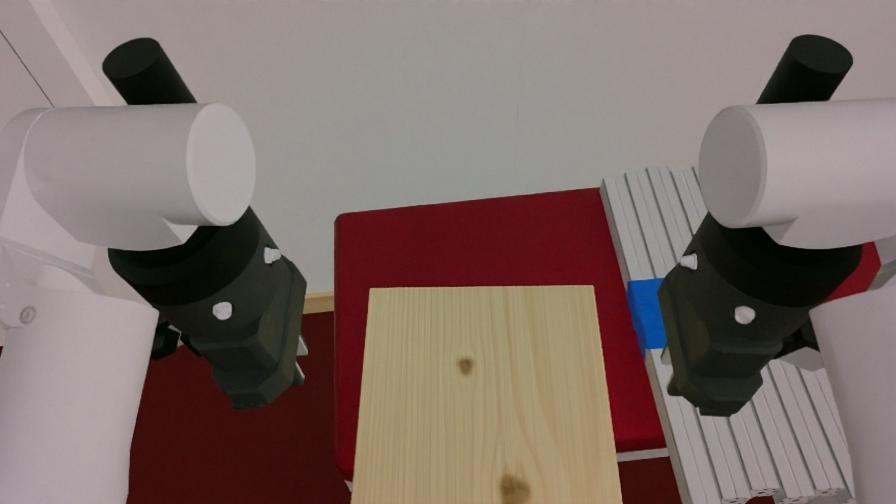

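Scene clock: 581.93 s.
Joint torques (N m): left_arm=[-15.74 3.24 2.02 -9.23 0.44 -0.27 0.15] | right_arm=[-16.98 -4.36 -2.31 -9.52 -0.22 0.1 -0.29]
External joint torques (N m): left_arm=[1.34 -0.58 1.49 -0.39 0.19 -0.13 0.15] | right_arm=[-0.57 -0.29 -1.84 -1.26 -0.22 0.18 -0.29]
Wrist force (N): left_arm=[0.0 0.6 -7.4] | right_arm=[0.5 1.6 -4.7]
Wrist torque (N m): left_arm=[-0.15 0.10 0.08] | right_arm=[-0.21 0.18 0.12]
Wrist force, peak (N): left_arm=[-0.9 1.1 -8.3] | right_arm=[0.4 1.3 -5.5]
move: done
base_odometry: x=-0.003 y=+1.268 heading=-0.043
lidar_m: 0.81 1.46 1.83 4.11 1.80 1.22 1.12 1.15 1.48 3.26 1.27 1.06
base_status: done (sent for 2 of 2 s)
joint_positions: torso_squat_rad=+0.350 torso_shift_rad=+0.050 torso_pitch_rad=+0.400 torso_yaw_rad=+0.000 left_shoulder_pitch_rad=-0.875 left_shoulder_roll_rad=+0.124 left_shoulder_yaw_rad=+0.164 left_elbow_rad=-1.438 left_forearm_roll_rad=+0.177 left_wrist_pitch_rad=+1.866 left_hand_roll_rad=+0.143 left_gripper_m=+0.020 right_shoulder_pitch_rad=-0.873 right_shoulder_roll_rad=-0.132 right_shoulder_yaw_rad=-0.155 right_elbow_rad=-1.439 right_forearm_roll_rad=-0.188 right_wrist_pitch_rad=+1.865 right_hand_roll_rad=-0.151 right_gripper_m=+0.020 head_pan_rad=+0.000 head_tilt_rad=+0.600
joint_status: not commanded
wheel_motors_off: 0
motor_effort: left_wheel=-9(23) right_wheel=+12(46)
chest: x=-0.0747 y=+0.0001 z=+1.2223 quat_wxyz=(+0.980, +0.000, +0.199, +0.000) (m; base frame)
left_hand: x=+0.3551 y=+0.1648 z=+0.8799 quat_wxyz=(+0.998, -0.061, +0.000, +0.000) (m; base frame)
right_hand: x=+0.3549 y=-0.1649 z=+0.8799 quat_wxyz=(+0.998, +0.061, +0.000, +0.000) (m; base frame)
pictures: none

>>> move(
  target={"side": "left", "x": 0.358, "y": 0.119, "z": 0.785, "quat_wxyz": [0.99881, -0.0488, 0, -0.003]},
  min_time_s=1,
)

>>> move(
  joints={"torso_squat_rad": 0.43, "torso_shift_rad": 0.1, "torso_pitch_rad": 0.5},
  min_time_s=1,
)

>>> move(
  target={"side": "left", "x": 0.358, "y": 0.119, "z": 0.72, "quat_wxyz": [0.99881, -0.0488, 0, -0.003]},
  min_time_s=0.8,
)

>>> move(
  joints={"torso_squat_rad": 0.53, "torso_shift_rad": 0.15, "torso_pitch_rad": 0.7},
  min_time_s=1,
)

>>> move(
  target={"side": "left", "x": 0.358, "y": 0.119, "z": 0.58, "quat_wxyz": [0.99881, -0.0488, 0, -0.003]},
  min_time_s=0.8,
)

>>> move(
  joints={"torso_squat_rad": 0.62, "torso_shift_rad": 0.2, "torso_pitch_rad": 0.9},
  min_time_s=1,
)

>>> move(
  target={"side": "left", "x": 0.358, "y": 0.119, "z": 0.44, "quat_wxyz": [0.99881, -0.0488, 0, -0.003]},
  min_time_s=0.8,
)

>>> move(
  joints={"torso_squat_rad": 0.64, "torso_shift_rad": 0.2, "torso_pitch_rad": 0.95},
  min_time_s=1,
)

>>> move(
  target={"side": "left", "x": 0.358, "y": 0.119, "z": 0.38, "quat_wxyz": [0.99881, -0.0488, 0, -0.003]},
  min_time_s=0.8,
)

>>> move(
  joints={"torso_squat_rad": 0.66, "torso_shift_rad": 0.2, "torso_pitch_rad": 1.0},
  min_time_s=1,
)

>>> move(
  target={"side": "left", "x": 0.358, "y": 0.119, "z": 0.32, "quat_wxyz": [0.99881, -0.0488, 0, -0.003]},
  min_time_s=0.8,
)

Scene clock: 588.40 s.
Joint torques (N m): left_arm=[-15.88 1.31 0.2 -8.43 -0.02 -0.27 0.17] | right_arm=[-17.16 -4.2 -2.26 -9.53 -0.22 -0.06 -0.31]
External joint torques (N m): left_arm=[1.77 -0.72 0.05 0.33 -0.23 -0.13 0.17] | right_arm=[-0.75 -0.13 -1.79 -1.27 -0.23 0.02 -0.32]
Wrist force (N): left_arm=[-0.3 0.5 -7.3] | right_arm=[0.7 0.8 -5.1]
Wrist torque (N m): left_arm=[-0.16 0.05 0.03] | right_arm=[-0.14 0.21 0.09]
Wrist force, peak (N): left_arm=[0.3 -0.1 -8.6] | right_arm=[0.6 1.3 -5.4]
move: done
base_odometry: x=-0.003 y=+1.268 heading=-0.043
lidar_m: 0.81 1.46 1.83 4.09 1.79 1.22 1.13 1.16 1.49 3.25 1.29 1.05
base_status: not commanded
joint_positions: torso_squat_rad=+0.350 torso_shift_rad=+0.050 torso_pitch_rad=+0.400 torso_yaw_rad=+0.000 left_shoulder_pitch_rad=-0.932 left_shoulder_roll_rad=+0.050 left_shoulder_yaw_rad=+0.092 left_elbow_rad=-1.004 left_forearm_roll_rad=+0.110 left_wrist_pitch_rad=+1.469 left_hand_roll_rad=+0.187 left_gripper_m=+0.020 right_shoulder_pitch_rad=-0.873 right_shoulder_roll_rad=-0.132 right_shoulder_yaw_rad=-0.155 right_elbow_rad=-1.439 right_forearm_roll_rad=-0.188 right_wrist_pitch_rad=+1.865 right_hand_roll_rad=-0.151 right_gripper_m=+0.020 head_pan_rad=+0.000 head_tilt_rad=+0.600
joint_status: all done
wheel_motors_off: 0
motor_effort: left_wheel=-10(10) right_wheel=+10(12)
chest: x=-0.0747 y=+0.0001 z=+1.2223 quat_wxyz=(+0.980, +0.000, +0.199, +0.000) (m; base frame)
left_hand: x=+0.3579 y=+0.1190 z=+0.7852 quat_wxyz=(+0.999, -0.049, -0.001, -0.003) (m; base frame)
left_hand_status: reached (checked arc, planned for 1.0 s): 0 mm and 0.1 deg off.
right_hand: x=+0.3549 y=-0.1650 z=+0.8799 quat_wxyz=(+0.998, +0.061, +0.000, +0.000) (m; base frame)
pictures: none

Scene clock: 589.70 s.
Joint torques (N m): left_arm=[-14.52 0.56 -0.08 -7.83 0 -0.06 0.24] | right_arm=[-15.24 -3.74 -2.23 -9.33 -0.27 0.25 -0.24]
External joint torques (N m): left_arm=[1.33 -0.76 -0.06 0.5 -0.24 -0.12 0.24] | right_arm=[-0.42 -0.15 -1.83 -1.17 -0.26 0.15 -0.24]
Wrist force (N): left_arm=[-0.1 -0.1 -7.6] | right_arm=[1.1 1.0 -5.0]
Wrist torque (N m): left_arm=[-0.06 0.01 0.07] | right_arm=[-0.14 0.18 0.04]
Wrist force, peak (N): left_arm=[-0.2 0.0 -8.6] | right_arm=[0.9 1.1 -5.2]
move: done
base_odometry: x=-0.003 y=+1.268 heading=-0.043
lidar_m: 0.82 1.45 1.85 4.09 1.78 1.21 1.13 1.16 1.49 3.25 1.29 1.07
base_status: not commanded
joint_positions: torso_squat_rad=+0.430 torso_shift_rad=+0.100 torso_pitch_rad=+0.500 torso_yaw_rad=+0.000 left_shoulder_pitch_rad=-0.932 left_shoulder_roll_rad=+0.050 left_shoulder_yaw_rad=+0.092 left_elbow_rad=-1.004 left_forearm_roll_rad=+0.110 left_wrist_pitch_rad=+1.469 left_hand_roll_rad=+0.187 left_gripper_m=+0.020 right_shoulder_pitch_rad=-0.873 right_shoulder_roll_rad=-0.132 right_shoulder_yaw_rad=-0.155 right_elbow_rad=-1.439 right_forearm_roll_rad=-0.188 right_wrist_pitch_rad=+1.865 right_hand_roll_rad=-0.151 right_gripper_m=+0.020 head_pan_rad=+0.000 head_tilt_rad=+0.600
joint_status: all done
wheel_motors_off: 0
motor_effort: left_wheel=-9(12) right_wheel=+6(14)
chest: x=-0.0161 y=+0.0001 z=+1.1851 quat_wxyz=(+0.969, +0.000, +0.247, +0.000) (m; base frame)
left_hand: x=+0.3707 y=+0.1189 z=+0.7070 quat_wxyz=(+0.998, -0.049, +0.049, +0.000) (m; base frame)
right_hand: x=+0.3772 y=-0.1650 z=+0.8015 quat_wxyz=(+0.997, +0.061, +0.050, -0.003) (m; base frame)
pictures: none

Scene clock: 590.83 s.
Joint torques (N m): left_arm=[-12.44 -1.43 -0.48 -9.1 0.12 -0.16 0.15] | right_arm=[-15.08 -3.9 -2.43 -9.19 -0.24 0.33 -0.32]
External joint torques (N m): left_arm=[1.23 -1.44 -0.25 -0.29 -0.09 -0.03 0.15] | right_arm=[-0.26 -0.31 -2.03 -1.02 -0.22 0.22 -0.32]
Wrist force (N): left_arm=[-0.3 0.4 -7.1] | right_arm=[1.6 1.2 -4.7]
Wrist torque (N m): left_arm=[-0.17 0.02 0.08] | right_arm=[-0.18 0.28 0.08]
Wrist force, peak (N): left_arm=[-0.4 0.6 -8.4] | right_arm=[1.1 1.1 -5.2]
move: done
base_odometry: x=-0.003 y=+1.268 heading=-0.043
lidar_m: 0.81 1.46 1.84 4.09 1.78 1.20 1.13 1.17 1.50 3.25 1.28 1.06
base_status: not commanded
joint_positions: torso_squat_rad=+0.430 torso_shift_rad=+0.100 torso_pitch_rad=+0.500 torso_yaw_rad=+0.000 left_shoulder_pitch_rad=-0.762 left_shoulder_roll_rad=+0.020 left_shoulder_yaw_rad=+0.042 left_elbow_rad=-1.300 left_forearm_roll_rad=+0.072 left_wrist_pitch_rad=+1.509 left_hand_roll_rad=+0.198 left_gripper_m=+0.020 right_shoulder_pitch_rad=-0.873 right_shoulder_roll_rad=-0.132 right_shoulder_yaw_rad=-0.155 right_elbow_rad=-1.439 right_forearm_roll_rad=-0.188 right_wrist_pitch_rad=+1.865 right_hand_roll_rad=-0.151 right_gripper_m=+0.020 head_pan_rad=+0.000 head_tilt_rad=+0.600
joint_status: all done
wheel_motors_off: 0
motor_effort: left_wheel=-8(9) right_wheel=+5(8)
chest: x=-0.0161 y=+0.0001 z=+1.1851 quat_wxyz=(+0.969, +0.000, +0.247, +0.000) (m; base frame)
left_hand: x=+0.3579 y=+0.1189 z=+0.7209 quat_wxyz=(+0.999, -0.049, +0.003, -0.003) (m; base frame)
left_hand_status: reached (checked arc, planned for 0.8 s): 1 mm and 0.3 deg off.
right_hand: x=+0.3771 y=-0.1650 z=+0.8015 quat_wxyz=(+0.997, +0.061, +0.050, -0.003) (m; base frame)
pictures: none

Scene clock: 592.27 s.
Joint torques (N m): left_arm=[-8.96 -1.93 -0.71 -8.24 0.1 0.13 0.32] | right_arm=[-11.5 -2.84 -2.23 -8.75 -0.18 0.63 -0.24]
External joint torques (N m): left_arm=[0.7 -0.8 -0.09 -0.33 -0.19 -0.14 0.31] | right_arm=[-0.3 -0.29 -2 -1.02 -0.12 0.16 -0.22]
Wrist force (N): left_arm=[1.0 1.0 -7.8] | right_arm=[2.3 1.4 -4.2]
Wrist torque (N m): left_arm=[-0.24 0.10 0.05] | right_arm=[-0.19 0.25 0.06]
Wrist force, peak (N): left_arm=[0.0 1.1 -8.7] | right_arm=[2.7 0.9 -5.0]
move: done
base_odometry: x=-0.003 y=+1.268 heading=-0.043
lidar_m: 0.82 1.46 1.85 4.09 1.80 1.20 1.13 1.16 1.48 3.25 1.28 1.06
base_status: not commanded
joint_positions: torso_squat_rad=+0.530 torso_shift_rad=+0.150 torso_pitch_rad=+0.700 torso_yaw_rad=+0.000 left_shoulder_pitch_rad=-0.762 left_shoulder_roll_rad=+0.020 left_shoulder_yaw_rad=+0.042 left_elbow_rad=-1.300 left_forearm_roll_rad=+0.072 left_wrist_pitch_rad=+1.509 left_hand_roll_rad=+0.198 left_gripper_m=+0.020 right_shoulder_pitch_rad=-0.873 right_shoulder_roll_rad=-0.132 right_shoulder_yaw_rad=-0.155 right_elbow_rad=-1.439 right_forearm_roll_rad=-0.188 right_wrist_pitch_rad=+1.865 right_hand_roll_rad=-0.151 right_gripper_m=+0.020 head_pan_rad=+0.000 head_tilt_rad=+0.600
joint_status: all done
wheel_motors_off: 0
motor_effort: left_wheel=-4(10) right_wheel=+2(12)
chest: x=+0.0616 y=+0.0001 z=+1.1143 quat_wxyz=(+0.939, +0.000, +0.343, +0.000) (m; base frame)
left_hand: x=+0.3359 y=+0.1189 z=+0.5850 quat_wxyz=(+0.994, -0.049, +0.102, +0.002) (m; base frame)
right_hand: x=+0.3708 y=-0.1650 z=+0.6602 quat_wxyz=(+0.987, +0.060, +0.150, -0.009) (m; base frame)
pictures: none

Scene clock: 593.40 s.
Joint torques (N m): left_arm=[-7.29 -2.81 -1.03 -9.15 -0.06 -0.46 -0.26] | right_arm=[-11.59 -2.75 -2.09 -8.69 -0.33 0.65 -0.44]
External joint torques (N m): left_arm=[1.19 -1.28 -0.3 -0.82 -0.26 -0.32 -0.26] | right_arm=[-0.39 -0.2 -1.86 -0.97 -0.28 0.17 -0.42]
Wrist force (N): left_arm=[-0.5 0.6 -7.9] | right_arm=[2.4 0.8 -4.6]
Wrist torque (N m): left_arm=[-0.20 -0.02 0.17] | right_arm=[-0.11 0.30 0.10]
Wrist force, peak (N): left_arm=[0.0 0.1 -8.5] | right_arm=[2.4 1.2 -5.0]
move: done
base_odometry: x=-0.003 y=+1.268 heading=-0.043
lidar_m: 0.81 1.46 1.84 4.08 1.79 1.21 1.12 1.16 1.49 3.26 1.27 1.06
base_status: not commanded
joint_positions: torso_squat_rad=+0.530 torso_shift_rad=+0.150 torso_pitch_rad=+0.700 torso_yaw_rad=+0.000 left_shoulder_pitch_rad=-0.667 left_shoulder_roll_rad=+0.012 left_shoulder_yaw_rad=+0.001 left_elbow_rad=-1.401 left_forearm_roll_rad=+0.025 left_wrist_pitch_rad=+1.319 left_hand_roll_rad=+0.195 left_gripper_m=+0.020 right_shoulder_pitch_rad=-0.873 right_shoulder_roll_rad=-0.132 right_shoulder_yaw_rad=-0.155 right_elbow_rad=-1.439 right_forearm_roll_rad=-0.188 right_wrist_pitch_rad=+1.865 right_hand_roll_rad=-0.151 right_gripper_m=+0.020 head_pan_rad=+0.000 head_tilt_rad=+0.600
joint_status: all done
wheel_motors_off: 0
motor_effort: left_wheel=-4(5) right_wheel=+3(5)
chest: x=+0.0616 y=+0.0001 z=+1.1143 quat_wxyz=(+0.939, +0.000, +0.343, +0.000) (m; base frame)
left_hand: x=+0.3579 y=+0.1192 z=+0.5805 quat_wxyz=(+0.999, -0.049, +0.000, -0.003) (m; base frame)
left_hand_status: reached (checked arc, planned for 0.8 s): 1 mm and 0.0 deg off.
right_hand: x=+0.3708 y=-0.1650 z=+0.6602 quat_wxyz=(+0.987, +0.060, +0.150, -0.009) (m; base frame)
pictures: none

Scene clock: 594.90 s.
Joint torques (N m): left_arm=[-3.83 -3.58 -1.56 -7.42 -0.04 0.04 -0.24] | right_arm=[-7.23 -1.65 -2.22 -7.88 -0.34 0.97 -0.37]
External joint torques (N m): left_arm=[0.26 -1.13 -0.44 -0.29 -0.31 -0.21 -0.25] | right_arm=[-0.09 -0.24 -2.17 -0.9 -0.25 0.14 -0.35]
Wrist force (N): left_arm=[0.8 0.4 -7.9] | right_arm=[3.5 0.5 -3.4]
Wrist torque (N m): left_arm=[-0.13 0.09 0.19] | right_arm=[-0.12 0.34 0.07]
Wrist force, peak (N): left_arm=[0.8 0.1 -8.5] | right_arm=[3.3 0.9 -4.9]
move: done
base_odometry: x=-0.003 y=+1.268 heading=-0.043
lidar_m: 0.81 1.45 1.85 4.08 1.80 1.22 1.13 1.17 1.48 3.27 1.29 1.06
base_status: not commanded
joint_positions: torso_squat_rad=+0.620 torso_shift_rad=+0.200 torso_pitch_rad=+0.900 torso_yaw_rad=+0.000 left_shoulder_pitch_rad=-0.666 left_shoulder_roll_rad=+0.012 left_shoulder_yaw_rad=+0.001 left_elbow_rad=-1.401 left_forearm_roll_rad=+0.025 left_wrist_pitch_rad=+1.320 left_hand_roll_rad=+0.195 left_gripper_m=+0.020 right_shoulder_pitch_rad=-0.873 right_shoulder_roll_rad=-0.132 right_shoulder_yaw_rad=-0.155 right_elbow_rad=-1.439 right_forearm_roll_rad=-0.188 right_wrist_pitch_rad=+1.865 right_hand_roll_rad=-0.151 right_gripper_m=+0.020 head_pan_rad=+0.000 head_tilt_rad=+0.600
joint_status: all done
wheel_motors_off: 0
motor_effort: left_wheel=-2(8) right_wheel=+0(7)
chest: x=+0.1276 y=+0.0001 z=+1.0312 quat_wxyz=(+0.900, +0.000, +0.435, +0.000) (m; base frame)
left_hand: x=+0.3118 y=+0.1191 z=+0.4492 quat_wxyz=(+0.994, -0.049, +0.100, +0.002) (m; base frame)
right_hand: x=+0.3404 y=-0.1651 z=+0.5247 quat_wxyz=(+0.967, +0.059, +0.247, -0.015) (m; base frame)
pictures: none

Scene clock: 596.03 s.
Joint torques (N m): left_arm=[-4.78 -2.46 -1.38 -6.4 -0.09 -0.35 0.28] | right_arm=[-6.99 -1.62 -2.04 -7.9 -0.31 0.91 -0.42]
External joint torques (N m): left_arm=[-0.21 -0.18 -0.32 1.03 -0.28 -0.22 0.29] | right_arm=[0.16 -0.21 -1.99 -0.92 -0.22 0.08 -0.39]
Wrist force (N): left_arm=[-0.3 0.5 -7.4] | right_arm=[3.1 1.1 -3.8]
Wrist torque (N m): left_arm=[-0.17 0.01 0.05] | right_arm=[-0.16 0.29 0.07]
Wrist force, peak (N): left_arm=[-0.7 0.3 -8.7] | right_arm=[3.3 1.6 -4.5]
move: done
base_odometry: x=-0.003 y=+1.268 heading=-0.043
lidar_m: 0.80 1.44 1.84 4.07 1.80 1.22 1.12 1.16 1.49 3.26 1.28 1.05
base_status: not commanded
joint_positions: torso_squat_rad=+0.620 torso_shift_rad=+0.200 torso_pitch_rad=+0.900 torso_yaw_rad=+0.000 left_shoulder_pitch_rad=-0.678 left_shoulder_roll_rad=+0.023 left_shoulder_yaw_rad=-0.008 left_elbow_rad=-1.372 left_forearm_roll_rad=-0.009 left_wrist_pitch_rad=+1.105 left_hand_roll_rad=+0.202 left_gripper_m=+0.020 right_shoulder_pitch_rad=-0.873 right_shoulder_roll_rad=-0.132 right_shoulder_yaw_rad=-0.155 right_elbow_rad=-1.439 right_forearm_roll_rad=-0.188 right_wrist_pitch_rad=+1.865 right_hand_roll_rad=-0.151 right_gripper_m=+0.020 head_pan_rad=+0.000 head_tilt_rad=+0.600
joint_status: all done
wheel_motors_off: 0
motor_effort: left_wheel=-1(2) right_wheel=+1(3)
chest: x=+0.1276 y=+0.0001 z=+1.0312 quat_wxyz=(+0.900, +0.000, +0.435, +0.000) (m; base frame)
left_hand: x=+0.3580 y=+0.1190 z=+0.4401 quat_wxyz=(+0.999, -0.049, +0.000, -0.003) (m; base frame)
left_hand_status: reached (checked arc, planned for 0.8 s): 0 mm and 0.0 deg off.
right_hand: x=+0.3404 y=-0.1651 z=+0.5247 quat_wxyz=(+0.967, +0.059, +0.247, -0.015) (m; base frame)
pictures: none

Scene clock: 597.33 s.
Joint torques (N m): left_arm=[-3.61 -2.56 -1.69 -6.36 -0.06 -0.34 0.2] | right_arm=[-5.81 -1.3 -2.11 -7.65 -0.29 1.03 -0.32]
External joint torques (N m): left_arm=[-0.18 -0.06 -0.53 0.73 -0.26 -0.3 0.2] | right_arm=[0.28 -0.19 -2.1 -0.9 -0.19 0.12 -0.29]
Wrist force (N): left_arm=[-0.4 0.7 -8.0] | right_arm=[3.5 1.4 -3.8]
Wrist torque (N m): left_arm=[-0.17 0.01 0.05] | right_arm=[-0.21 0.30 0.10]
Wrist force, peak (N): left_arm=[-0.1 0.3 -8.7] | right_arm=[3.7 1.8 -4.2]
move: done
base_odometry: x=-0.003 y=+1.268 heading=-0.043
lidar_m: 0.81 1.45 1.87 4.10 1.81 1.21 1.13 1.16 1.50 3.26 1.28 1.06
base_status: not commanded
joint_positions: torso_squat_rad=+0.640 torso_shift_rad=+0.200 torso_pitch_rad=+0.950 torso_yaw_rad=+0.000 left_shoulder_pitch_rad=-0.678 left_shoulder_roll_rad=+0.023 left_shoulder_yaw_rad=-0.008 left_elbow_rad=-1.372 left_forearm_roll_rad=-0.009 left_wrist_pitch_rad=+1.105 left_hand_roll_rad=+0.202 left_gripper_m=+0.020 right_shoulder_pitch_rad=-0.873 right_shoulder_roll_rad=-0.132 right_shoulder_yaw_rad=-0.155 right_elbow_rad=-1.439 right_forearm_roll_rad=-0.188 right_wrist_pitch_rad=+1.865 right_hand_roll_rad=-0.151 right_gripper_m=+0.020 head_pan_rad=+0.000 head_tilt_rad=+0.600
joint_status: all done
wheel_motors_off: 0
motor_effort: left_wheel=-1(2) right_wheel=+1(3)
chest: x=+0.1352 y=+0.0001 z=+1.0108 quat_wxyz=(+0.889, +0.000, +0.457, +0.000) (m; base frame)
left_hand: x=+0.3359 y=+0.1190 z=+0.4089 quat_wxyz=(+0.998, -0.049, +0.025, -0.002) (m; base frame)
right_hand: x=+0.3225 y=-0.1651 z=+0.4943 quat_wxyz=(+0.961, +0.059, +0.271, -0.016) (m; base frame)
pictures: none

Scene clock: 598.47 s.
Joint torques (N m): left_arm=[-4.54 -2.46 0.68 -5.7 0.42 -0.38 0.18] | right_arm=[-6.03 -1.27 -1.81 -7.66 -0.34 0.94 -0.4]
External joint torques (N m): left_arm=[0.21 -0.29 1.57 0.83 0.26 -0.24 0.18] | right_arm=[0.06 -0.16 -1.8 -0.91 -0.23 0.03 -0.37]
Wrist force (N): left_arm=[-0.8 0.1 -8.1] | right_arm=[4.0 0.9 -3.5]
Wrist torque (N m): left_arm=[-0.10 -0.03 0.10] | right_arm=[-0.13 0.37 0.10]
Wrist force, peak (N): left_arm=[-0.7 0.6 -8.6] | right_arm=[3.8 1.3 -4.4]
move: done
base_odometry: x=-0.003 y=+1.268 heading=-0.043
lidar_m: 0.81 1.45 1.85 4.09 1.78 1.21 1.14 1.16 1.50 3.26 1.29 1.06
base_status: not commanded
joint_positions: torso_squat_rad=+0.640 torso_shift_rad=+0.200 torso_pitch_rad=+0.950 torso_yaw_rad=+0.000 left_shoulder_pitch_rad=-0.792 left_shoulder_roll_rad=+0.045 left_shoulder_yaw_rad=+0.015 left_elbow_rad=-1.143 left_forearm_roll_rad=+0.000 left_wrist_pitch_rad=+0.936 left_hand_roll_rad=+0.210 left_gripper_m=+0.020 right_shoulder_pitch_rad=-0.873 right_shoulder_roll_rad=-0.132 right_shoulder_yaw_rad=-0.155 right_elbow_rad=-1.439 right_forearm_roll_rad=-0.188 right_wrist_pitch_rad=+1.865 right_hand_roll_rad=-0.151 right_gripper_m=+0.020 head_pan_rad=+0.000 head_tilt_rad=+0.600
joint_status: all done
wheel_motors_off: 0
motor_effort: left_wheel=-1(2) right_wheel=+2(3)
chest: x=+0.1352 y=+0.0001 z=+1.0108 quat_wxyz=(+0.889, +0.000, +0.457, +0.000) (m; base frame)
left_hand: x=+0.3580 y=+0.1189 z=+0.3802 quat_wxyz=(+0.999, -0.049, +0.000, -0.003) (m; base frame)
left_hand_status: reached (checked arc, planned for 0.8 s): 0 mm and 0.0 deg off.
right_hand: x=+0.3225 y=-0.1651 z=+0.4943 quat_wxyz=(+0.961, +0.059, +0.271, -0.016) (m; base frame)
pictures: none

Scene clock: 599.77 s.
Joint torques (N m): left_arm=[-3.42 -3.09 0.42 -5.5 0.36 -0.24 0.31] | right_arm=[-5.05 -0.84 -1.86 -7.22 -0.19 1.2 -0.32]
External joint torques (N m): left_arm=[0.12 -0.64 1.4 0.62 0.19 -0.2 0.31] | right_arm=[-0.04 -0.02 -1.89 -0.72 -0.08 0.2 -0.3]
Wrist force (N): left_arm=[0.0 0.3 -7.9] | right_arm=[3.8 0.9 -3.0]
Wrist torque (N m): left_arm=[-0.15 0.08 0.07] | right_arm=[-0.15 0.34 0.11]
Wrist force, peak (N): left_arm=[-0.6 0.3 -8.5] | right_arm=[4.1 1.5 -3.9]
move: done
base_odometry: x=-0.003 y=+1.268 heading=-0.043
lidar_m: 0.81 1.45 1.84 4.09 1.79 1.21 1.14 1.16 1.51 3.27 1.27 1.06
base_status: not commanded
joint_positions: torso_squat_rad=+0.660 torso_shift_rad=+0.200 torso_pitch_rad=+1.000 torso_yaw_rad=+0.000 left_shoulder_pitch_rad=-0.792 left_shoulder_roll_rad=+0.045 left_shoulder_yaw_rad=+0.015 left_elbow_rad=-1.143 left_forearm_roll_rad=+0.000 left_wrist_pitch_rad=+0.936 left_hand_roll_rad=+0.210 left_gripper_m=+0.020 right_shoulder_pitch_rad=-0.873 right_shoulder_roll_rad=-0.132 right_shoulder_yaw_rad=-0.155 right_elbow_rad=-1.439 right_forearm_roll_rad=-0.188 right_wrist_pitch_rad=+1.865 right_hand_roll_rad=-0.151 right_gripper_m=+0.020 head_pan_rad=+0.000 head_tilt_rad=+0.600
joint_status: all done
wheel_motors_off: 0
motor_effort: left_wheel=-1(2) right_wheel=+1(3)
chest: x=+0.1422 y=+0.0001 z=+0.9897 quat_wxyz=(+0.878, +0.000, +0.479, +0.000) (m; base frame)
left_hand: x=+0.3332 y=+0.1189 z=+0.3487 quat_wxyz=(+0.998, -0.049, +0.025, -0.002) (m; base frame)
right_hand: x=+0.3034 y=-0.1651 z=+0.4645 quat_wxyz=(+0.953, +0.058, +0.295, -0.018) (m; base frame)
pictures: none

Scene clock: 600.97 s.
Joint torques (N m): left_arm=[-4.27 -2.52 0.6 -4.42 0.27 -0.27 0.17] | right_arm=[-4.95 -0.79 -1.89 -7.44 -0.28 1.14 -0.23]
External joint torques (N m): left_arm=[1.09 -0.54 1.23 0.77 0.14 -0.13 0.17] | right_arm=[0.06 0.03 -1.92 -0.93 -0.16 0.15 -0.21]
Wrist force (N): left_arm=[-1.0 0.4 -7.7] | right_arm=[3.7 1.3 -3.1]
Wrist torque (N m): left_arm=[-0.16 -0.05 0.03] | right_arm=[-0.16 0.31 0.08]
Wrist force, peak (N): left_arm=[0.1 0.4 -8.6] | right_arm=[3.9 1.4 -4.0]
move: done
base_odometry: x=-0.003 y=+1.268 heading=-0.043
lidar_m: 0.81 1.45 1.85 4.09 1.79 1.21 1.13 1.16 1.49 3.25 1.29 1.06
base_status: not commanded
joint_positions: torso_squat_rad=+0.660 torso_shift_rad=+0.200 torso_pitch_rad=+1.000 torso_yaw_rad=+0.000 left_shoulder_pitch_rad=-0.954 left_shoulder_roll_rad=+0.074 left_shoulder_yaw_rad=+0.039 left_elbow_rad=-0.833 left_forearm_roll_rad=+0.014 left_wrist_pitch_rad=+0.733 left_hand_roll_rad=+0.220 left_gripper_m=+0.020 right_shoulder_pitch_rad=-0.873 right_shoulder_roll_rad=-0.132 right_shoulder_yaw_rad=-0.155 right_elbow_rad=-1.439 right_forearm_roll_rad=-0.188 right_wrist_pitch_rad=+1.865 right_hand_roll_rad=-0.151 right_gripper_m=+0.020 head_pan_rad=+0.000 head_tilt_rad=+0.600
joint_status: all done
wheel_motors_off: 0
motor_effort: left_wheel=-1(2) right_wheel=+1(3)
chest: x=+0.1422 y=+0.0001 z=+0.9897 quat_wxyz=(+0.878, +0.000, +0.479, +0.000) (m; base frame)
left_hand: x=+0.3581 y=+0.1189 z=+0.3201 quat_wxyz=(+0.999, -0.049, +0.000, -0.003) (m; base frame)
left_hand_status: reached (checked arc, planned for 0.8 s): 0 mm and 0.0 deg off.
right_hand: x=+0.3034 y=-0.1651 z=+0.4645 quat_wxyz=(+0.953, +0.058, +0.295, -0.018) (m; base frame)
pictures: none

>>> move(
  joints={"right_shoulder_pitch_rad": -0.954, "right_shoulder_roll_rad": -0.074, "right_shoulder_yaw_rad": -0.039, "right_elbow_rad": -0.833, "right_forearm_roll_rad": -0.014, "right_wrist_pitch_rad": 0.733, "right_hand_roll_rad": -0.224},
  min_time_s=2,
  cameras=["head_camera"],
)

>>> move(
  joints={"torso_squat_rad": 0.62, "torso_shift_rad": 0.2, "torso_pitch_rad": 0.9, "left_shoulder_pitch_rad": -0.678, "left_shoulder_roll_rad": 0.023, "left_shoulder_yaw_rad": -0.008, "left_elbow_rad": -1.372, "left_forearm_roll_rad": -0.009, "left_wrist_pitch_rad": 1.105, "left_hand_roll_rad": 0.199, "right_shoulder_pitch_rad": -0.678, "right_shoulder_roll_rad": -0.023, "right_shoulder_yaw_rad": 0.008, "right_elbow_rad": -1.372, "right_forearm_roll_rad": 0.009, "right_wrist_pitch_rad": 1.105, "right_hand_roll_rad": -0.206},
  min_time_s=1.5,
)

>>> move(
  joints={"torso_squat_rad": 0.43, "torso_shift_rad": 0.1, "torso_pitch_rad": 0.5, "left_shoulder_pitch_rad": -0.762, "left_shoulder_roll_rad": 0.02, "left_shoulder_yaw_rad": 0.042, "left_elbow_rad": -1.3, "left_forearm_roll_rad": 0.072, "left_wrist_pitch_rad": 1.509, "left_hand_roll_rad": 0.195, "right_shoulder_pitch_rad": -0.762, "right_shoulder_roll_rad": -0.02, "right_shoulder_yaw_rad": -0.042, "right_elbow_rad": -1.3, "right_forearm_roll_rad": -0.072, "right_wrist_pitch_rad": 1.509, "right_hand_roll_rad": -0.202},
  min_time_s=2.5,
)

>>> move(
  joints={"torso_squat_rad": 0.35, "torso_shift_rad": 0.05, "torso_pitch_rad": 0.4, "left_shoulder_pitch_rad": -0.875, "left_shoulder_roll_rad": 0.124, "left_shoulder_yaw_rad": 0.164, "left_elbow_rad": -1.438, "left_forearm_roll_rad": 0.177, "left_wrist_pitch_rad": 1.866, "left_hand_roll_rad": 0.143, "right_shoulder_pitch_rad": -0.873, "right_shoulder_roll_rad": -0.132, "right_shoulder_yaw_rad": -0.155, "right_elbow_rad": -1.439, "right_forearm_roll_rad": -0.188, "right_wrist_pitch_rad": 1.865, "right_hand_roll_rad": -0.151},
  min_time_s=1.5,
  cameras=["all"],
)

Scene clock: 610.90 s.
Joint torques (N m): left_arm=[-4.87 -2.57 0.8 -4.46 0.22 -0.24 0.18] | right_arm=[-6.47 3.27 1.55 -4.47 0.15 0 -0.38]
External joint torques (N m): left_arm=[0.5 -0.6 1.43 0.73 0.09 -0.1 0.19] | right_arm=[-1.56 1.65 0.98 0.32 0.11 0.08 -0.38]
Wrist force (N): left_arm=[-0.5 0.5 -8.0] | right_arm=[0.5 1.3 -4.2]
Wrist torque (N m): left_arm=[-0.18 0.03 0.07] | right_arm=[-0.19 0.16 0.10]
Wrist force, peak (N): left_arm=[0.1 0.0 -8.4] | right_arm=[4.4 1.1 -3.9]
move: done
base_odometry: x=-0.003 y=+1.268 heading=-0.043
lidar_m: 0.81 1.45 1.85 4.09 1.79 1.22 1.13 1.16 1.50 3.25 1.28 1.06
base_status: not commanded
joint_positions: torso_squat_rad=+0.660 torso_shift_rad=+0.200 torso_pitch_rad=+1.000 torso_yaw_rad=+0.000 left_shoulder_pitch_rad=-0.954 left_shoulder_roll_rad=+0.074 left_shoulder_yaw_rad=+0.039 left_elbow_rad=-0.833 left_forearm_roll_rad=+0.014 left_wrist_pitch_rad=+0.733 left_hand_roll_rad=+0.220 left_gripper_m=+0.020 right_shoulder_pitch_rad=-0.954 right_shoulder_roll_rad=-0.074 right_shoulder_yaw_rad=-0.039 right_elbow_rad=-0.833 right_forearm_roll_rad=-0.014 right_wrist_pitch_rad=+0.733 right_hand_roll_rad=-0.224 right_gripper_m=+0.020 head_pan_rad=+0.000 head_tilt_rad=+0.600
joint_status: all done
wheel_motors_off: 0
motor_effort: left_wheel=-1(2) right_wheel=+2(2)
chest: x=+0.1422 y=+0.0001 z=+0.9897 quat_wxyz=(+0.878, +0.000, +0.479, +0.000) (m; base frame)
left_hand: x=+0.3581 y=+0.1189 z=+0.3201 quat_wxyz=(+0.999, -0.049, +0.000, -0.003) (m; base frame)
right_hand: x=+0.3584 y=-0.1190 z=+0.3202 quat_wxyz=(+0.999, +0.049, +0.000, +0.001) (m; base frame)
pictures: head_camera
camera_calibration:
head_camera: T_world_to_cam=[[-0.0255545, -0.999501, -0.0185399, 0.0273656], [-0.999277, 0.0260625, -0.027698, 0.40372], [0.0281674, 0.0178187, -0.999444, 1.01471], [0, 0, 0, 1]] pos_world=[0.375546, -0.00125082, 1.02583]

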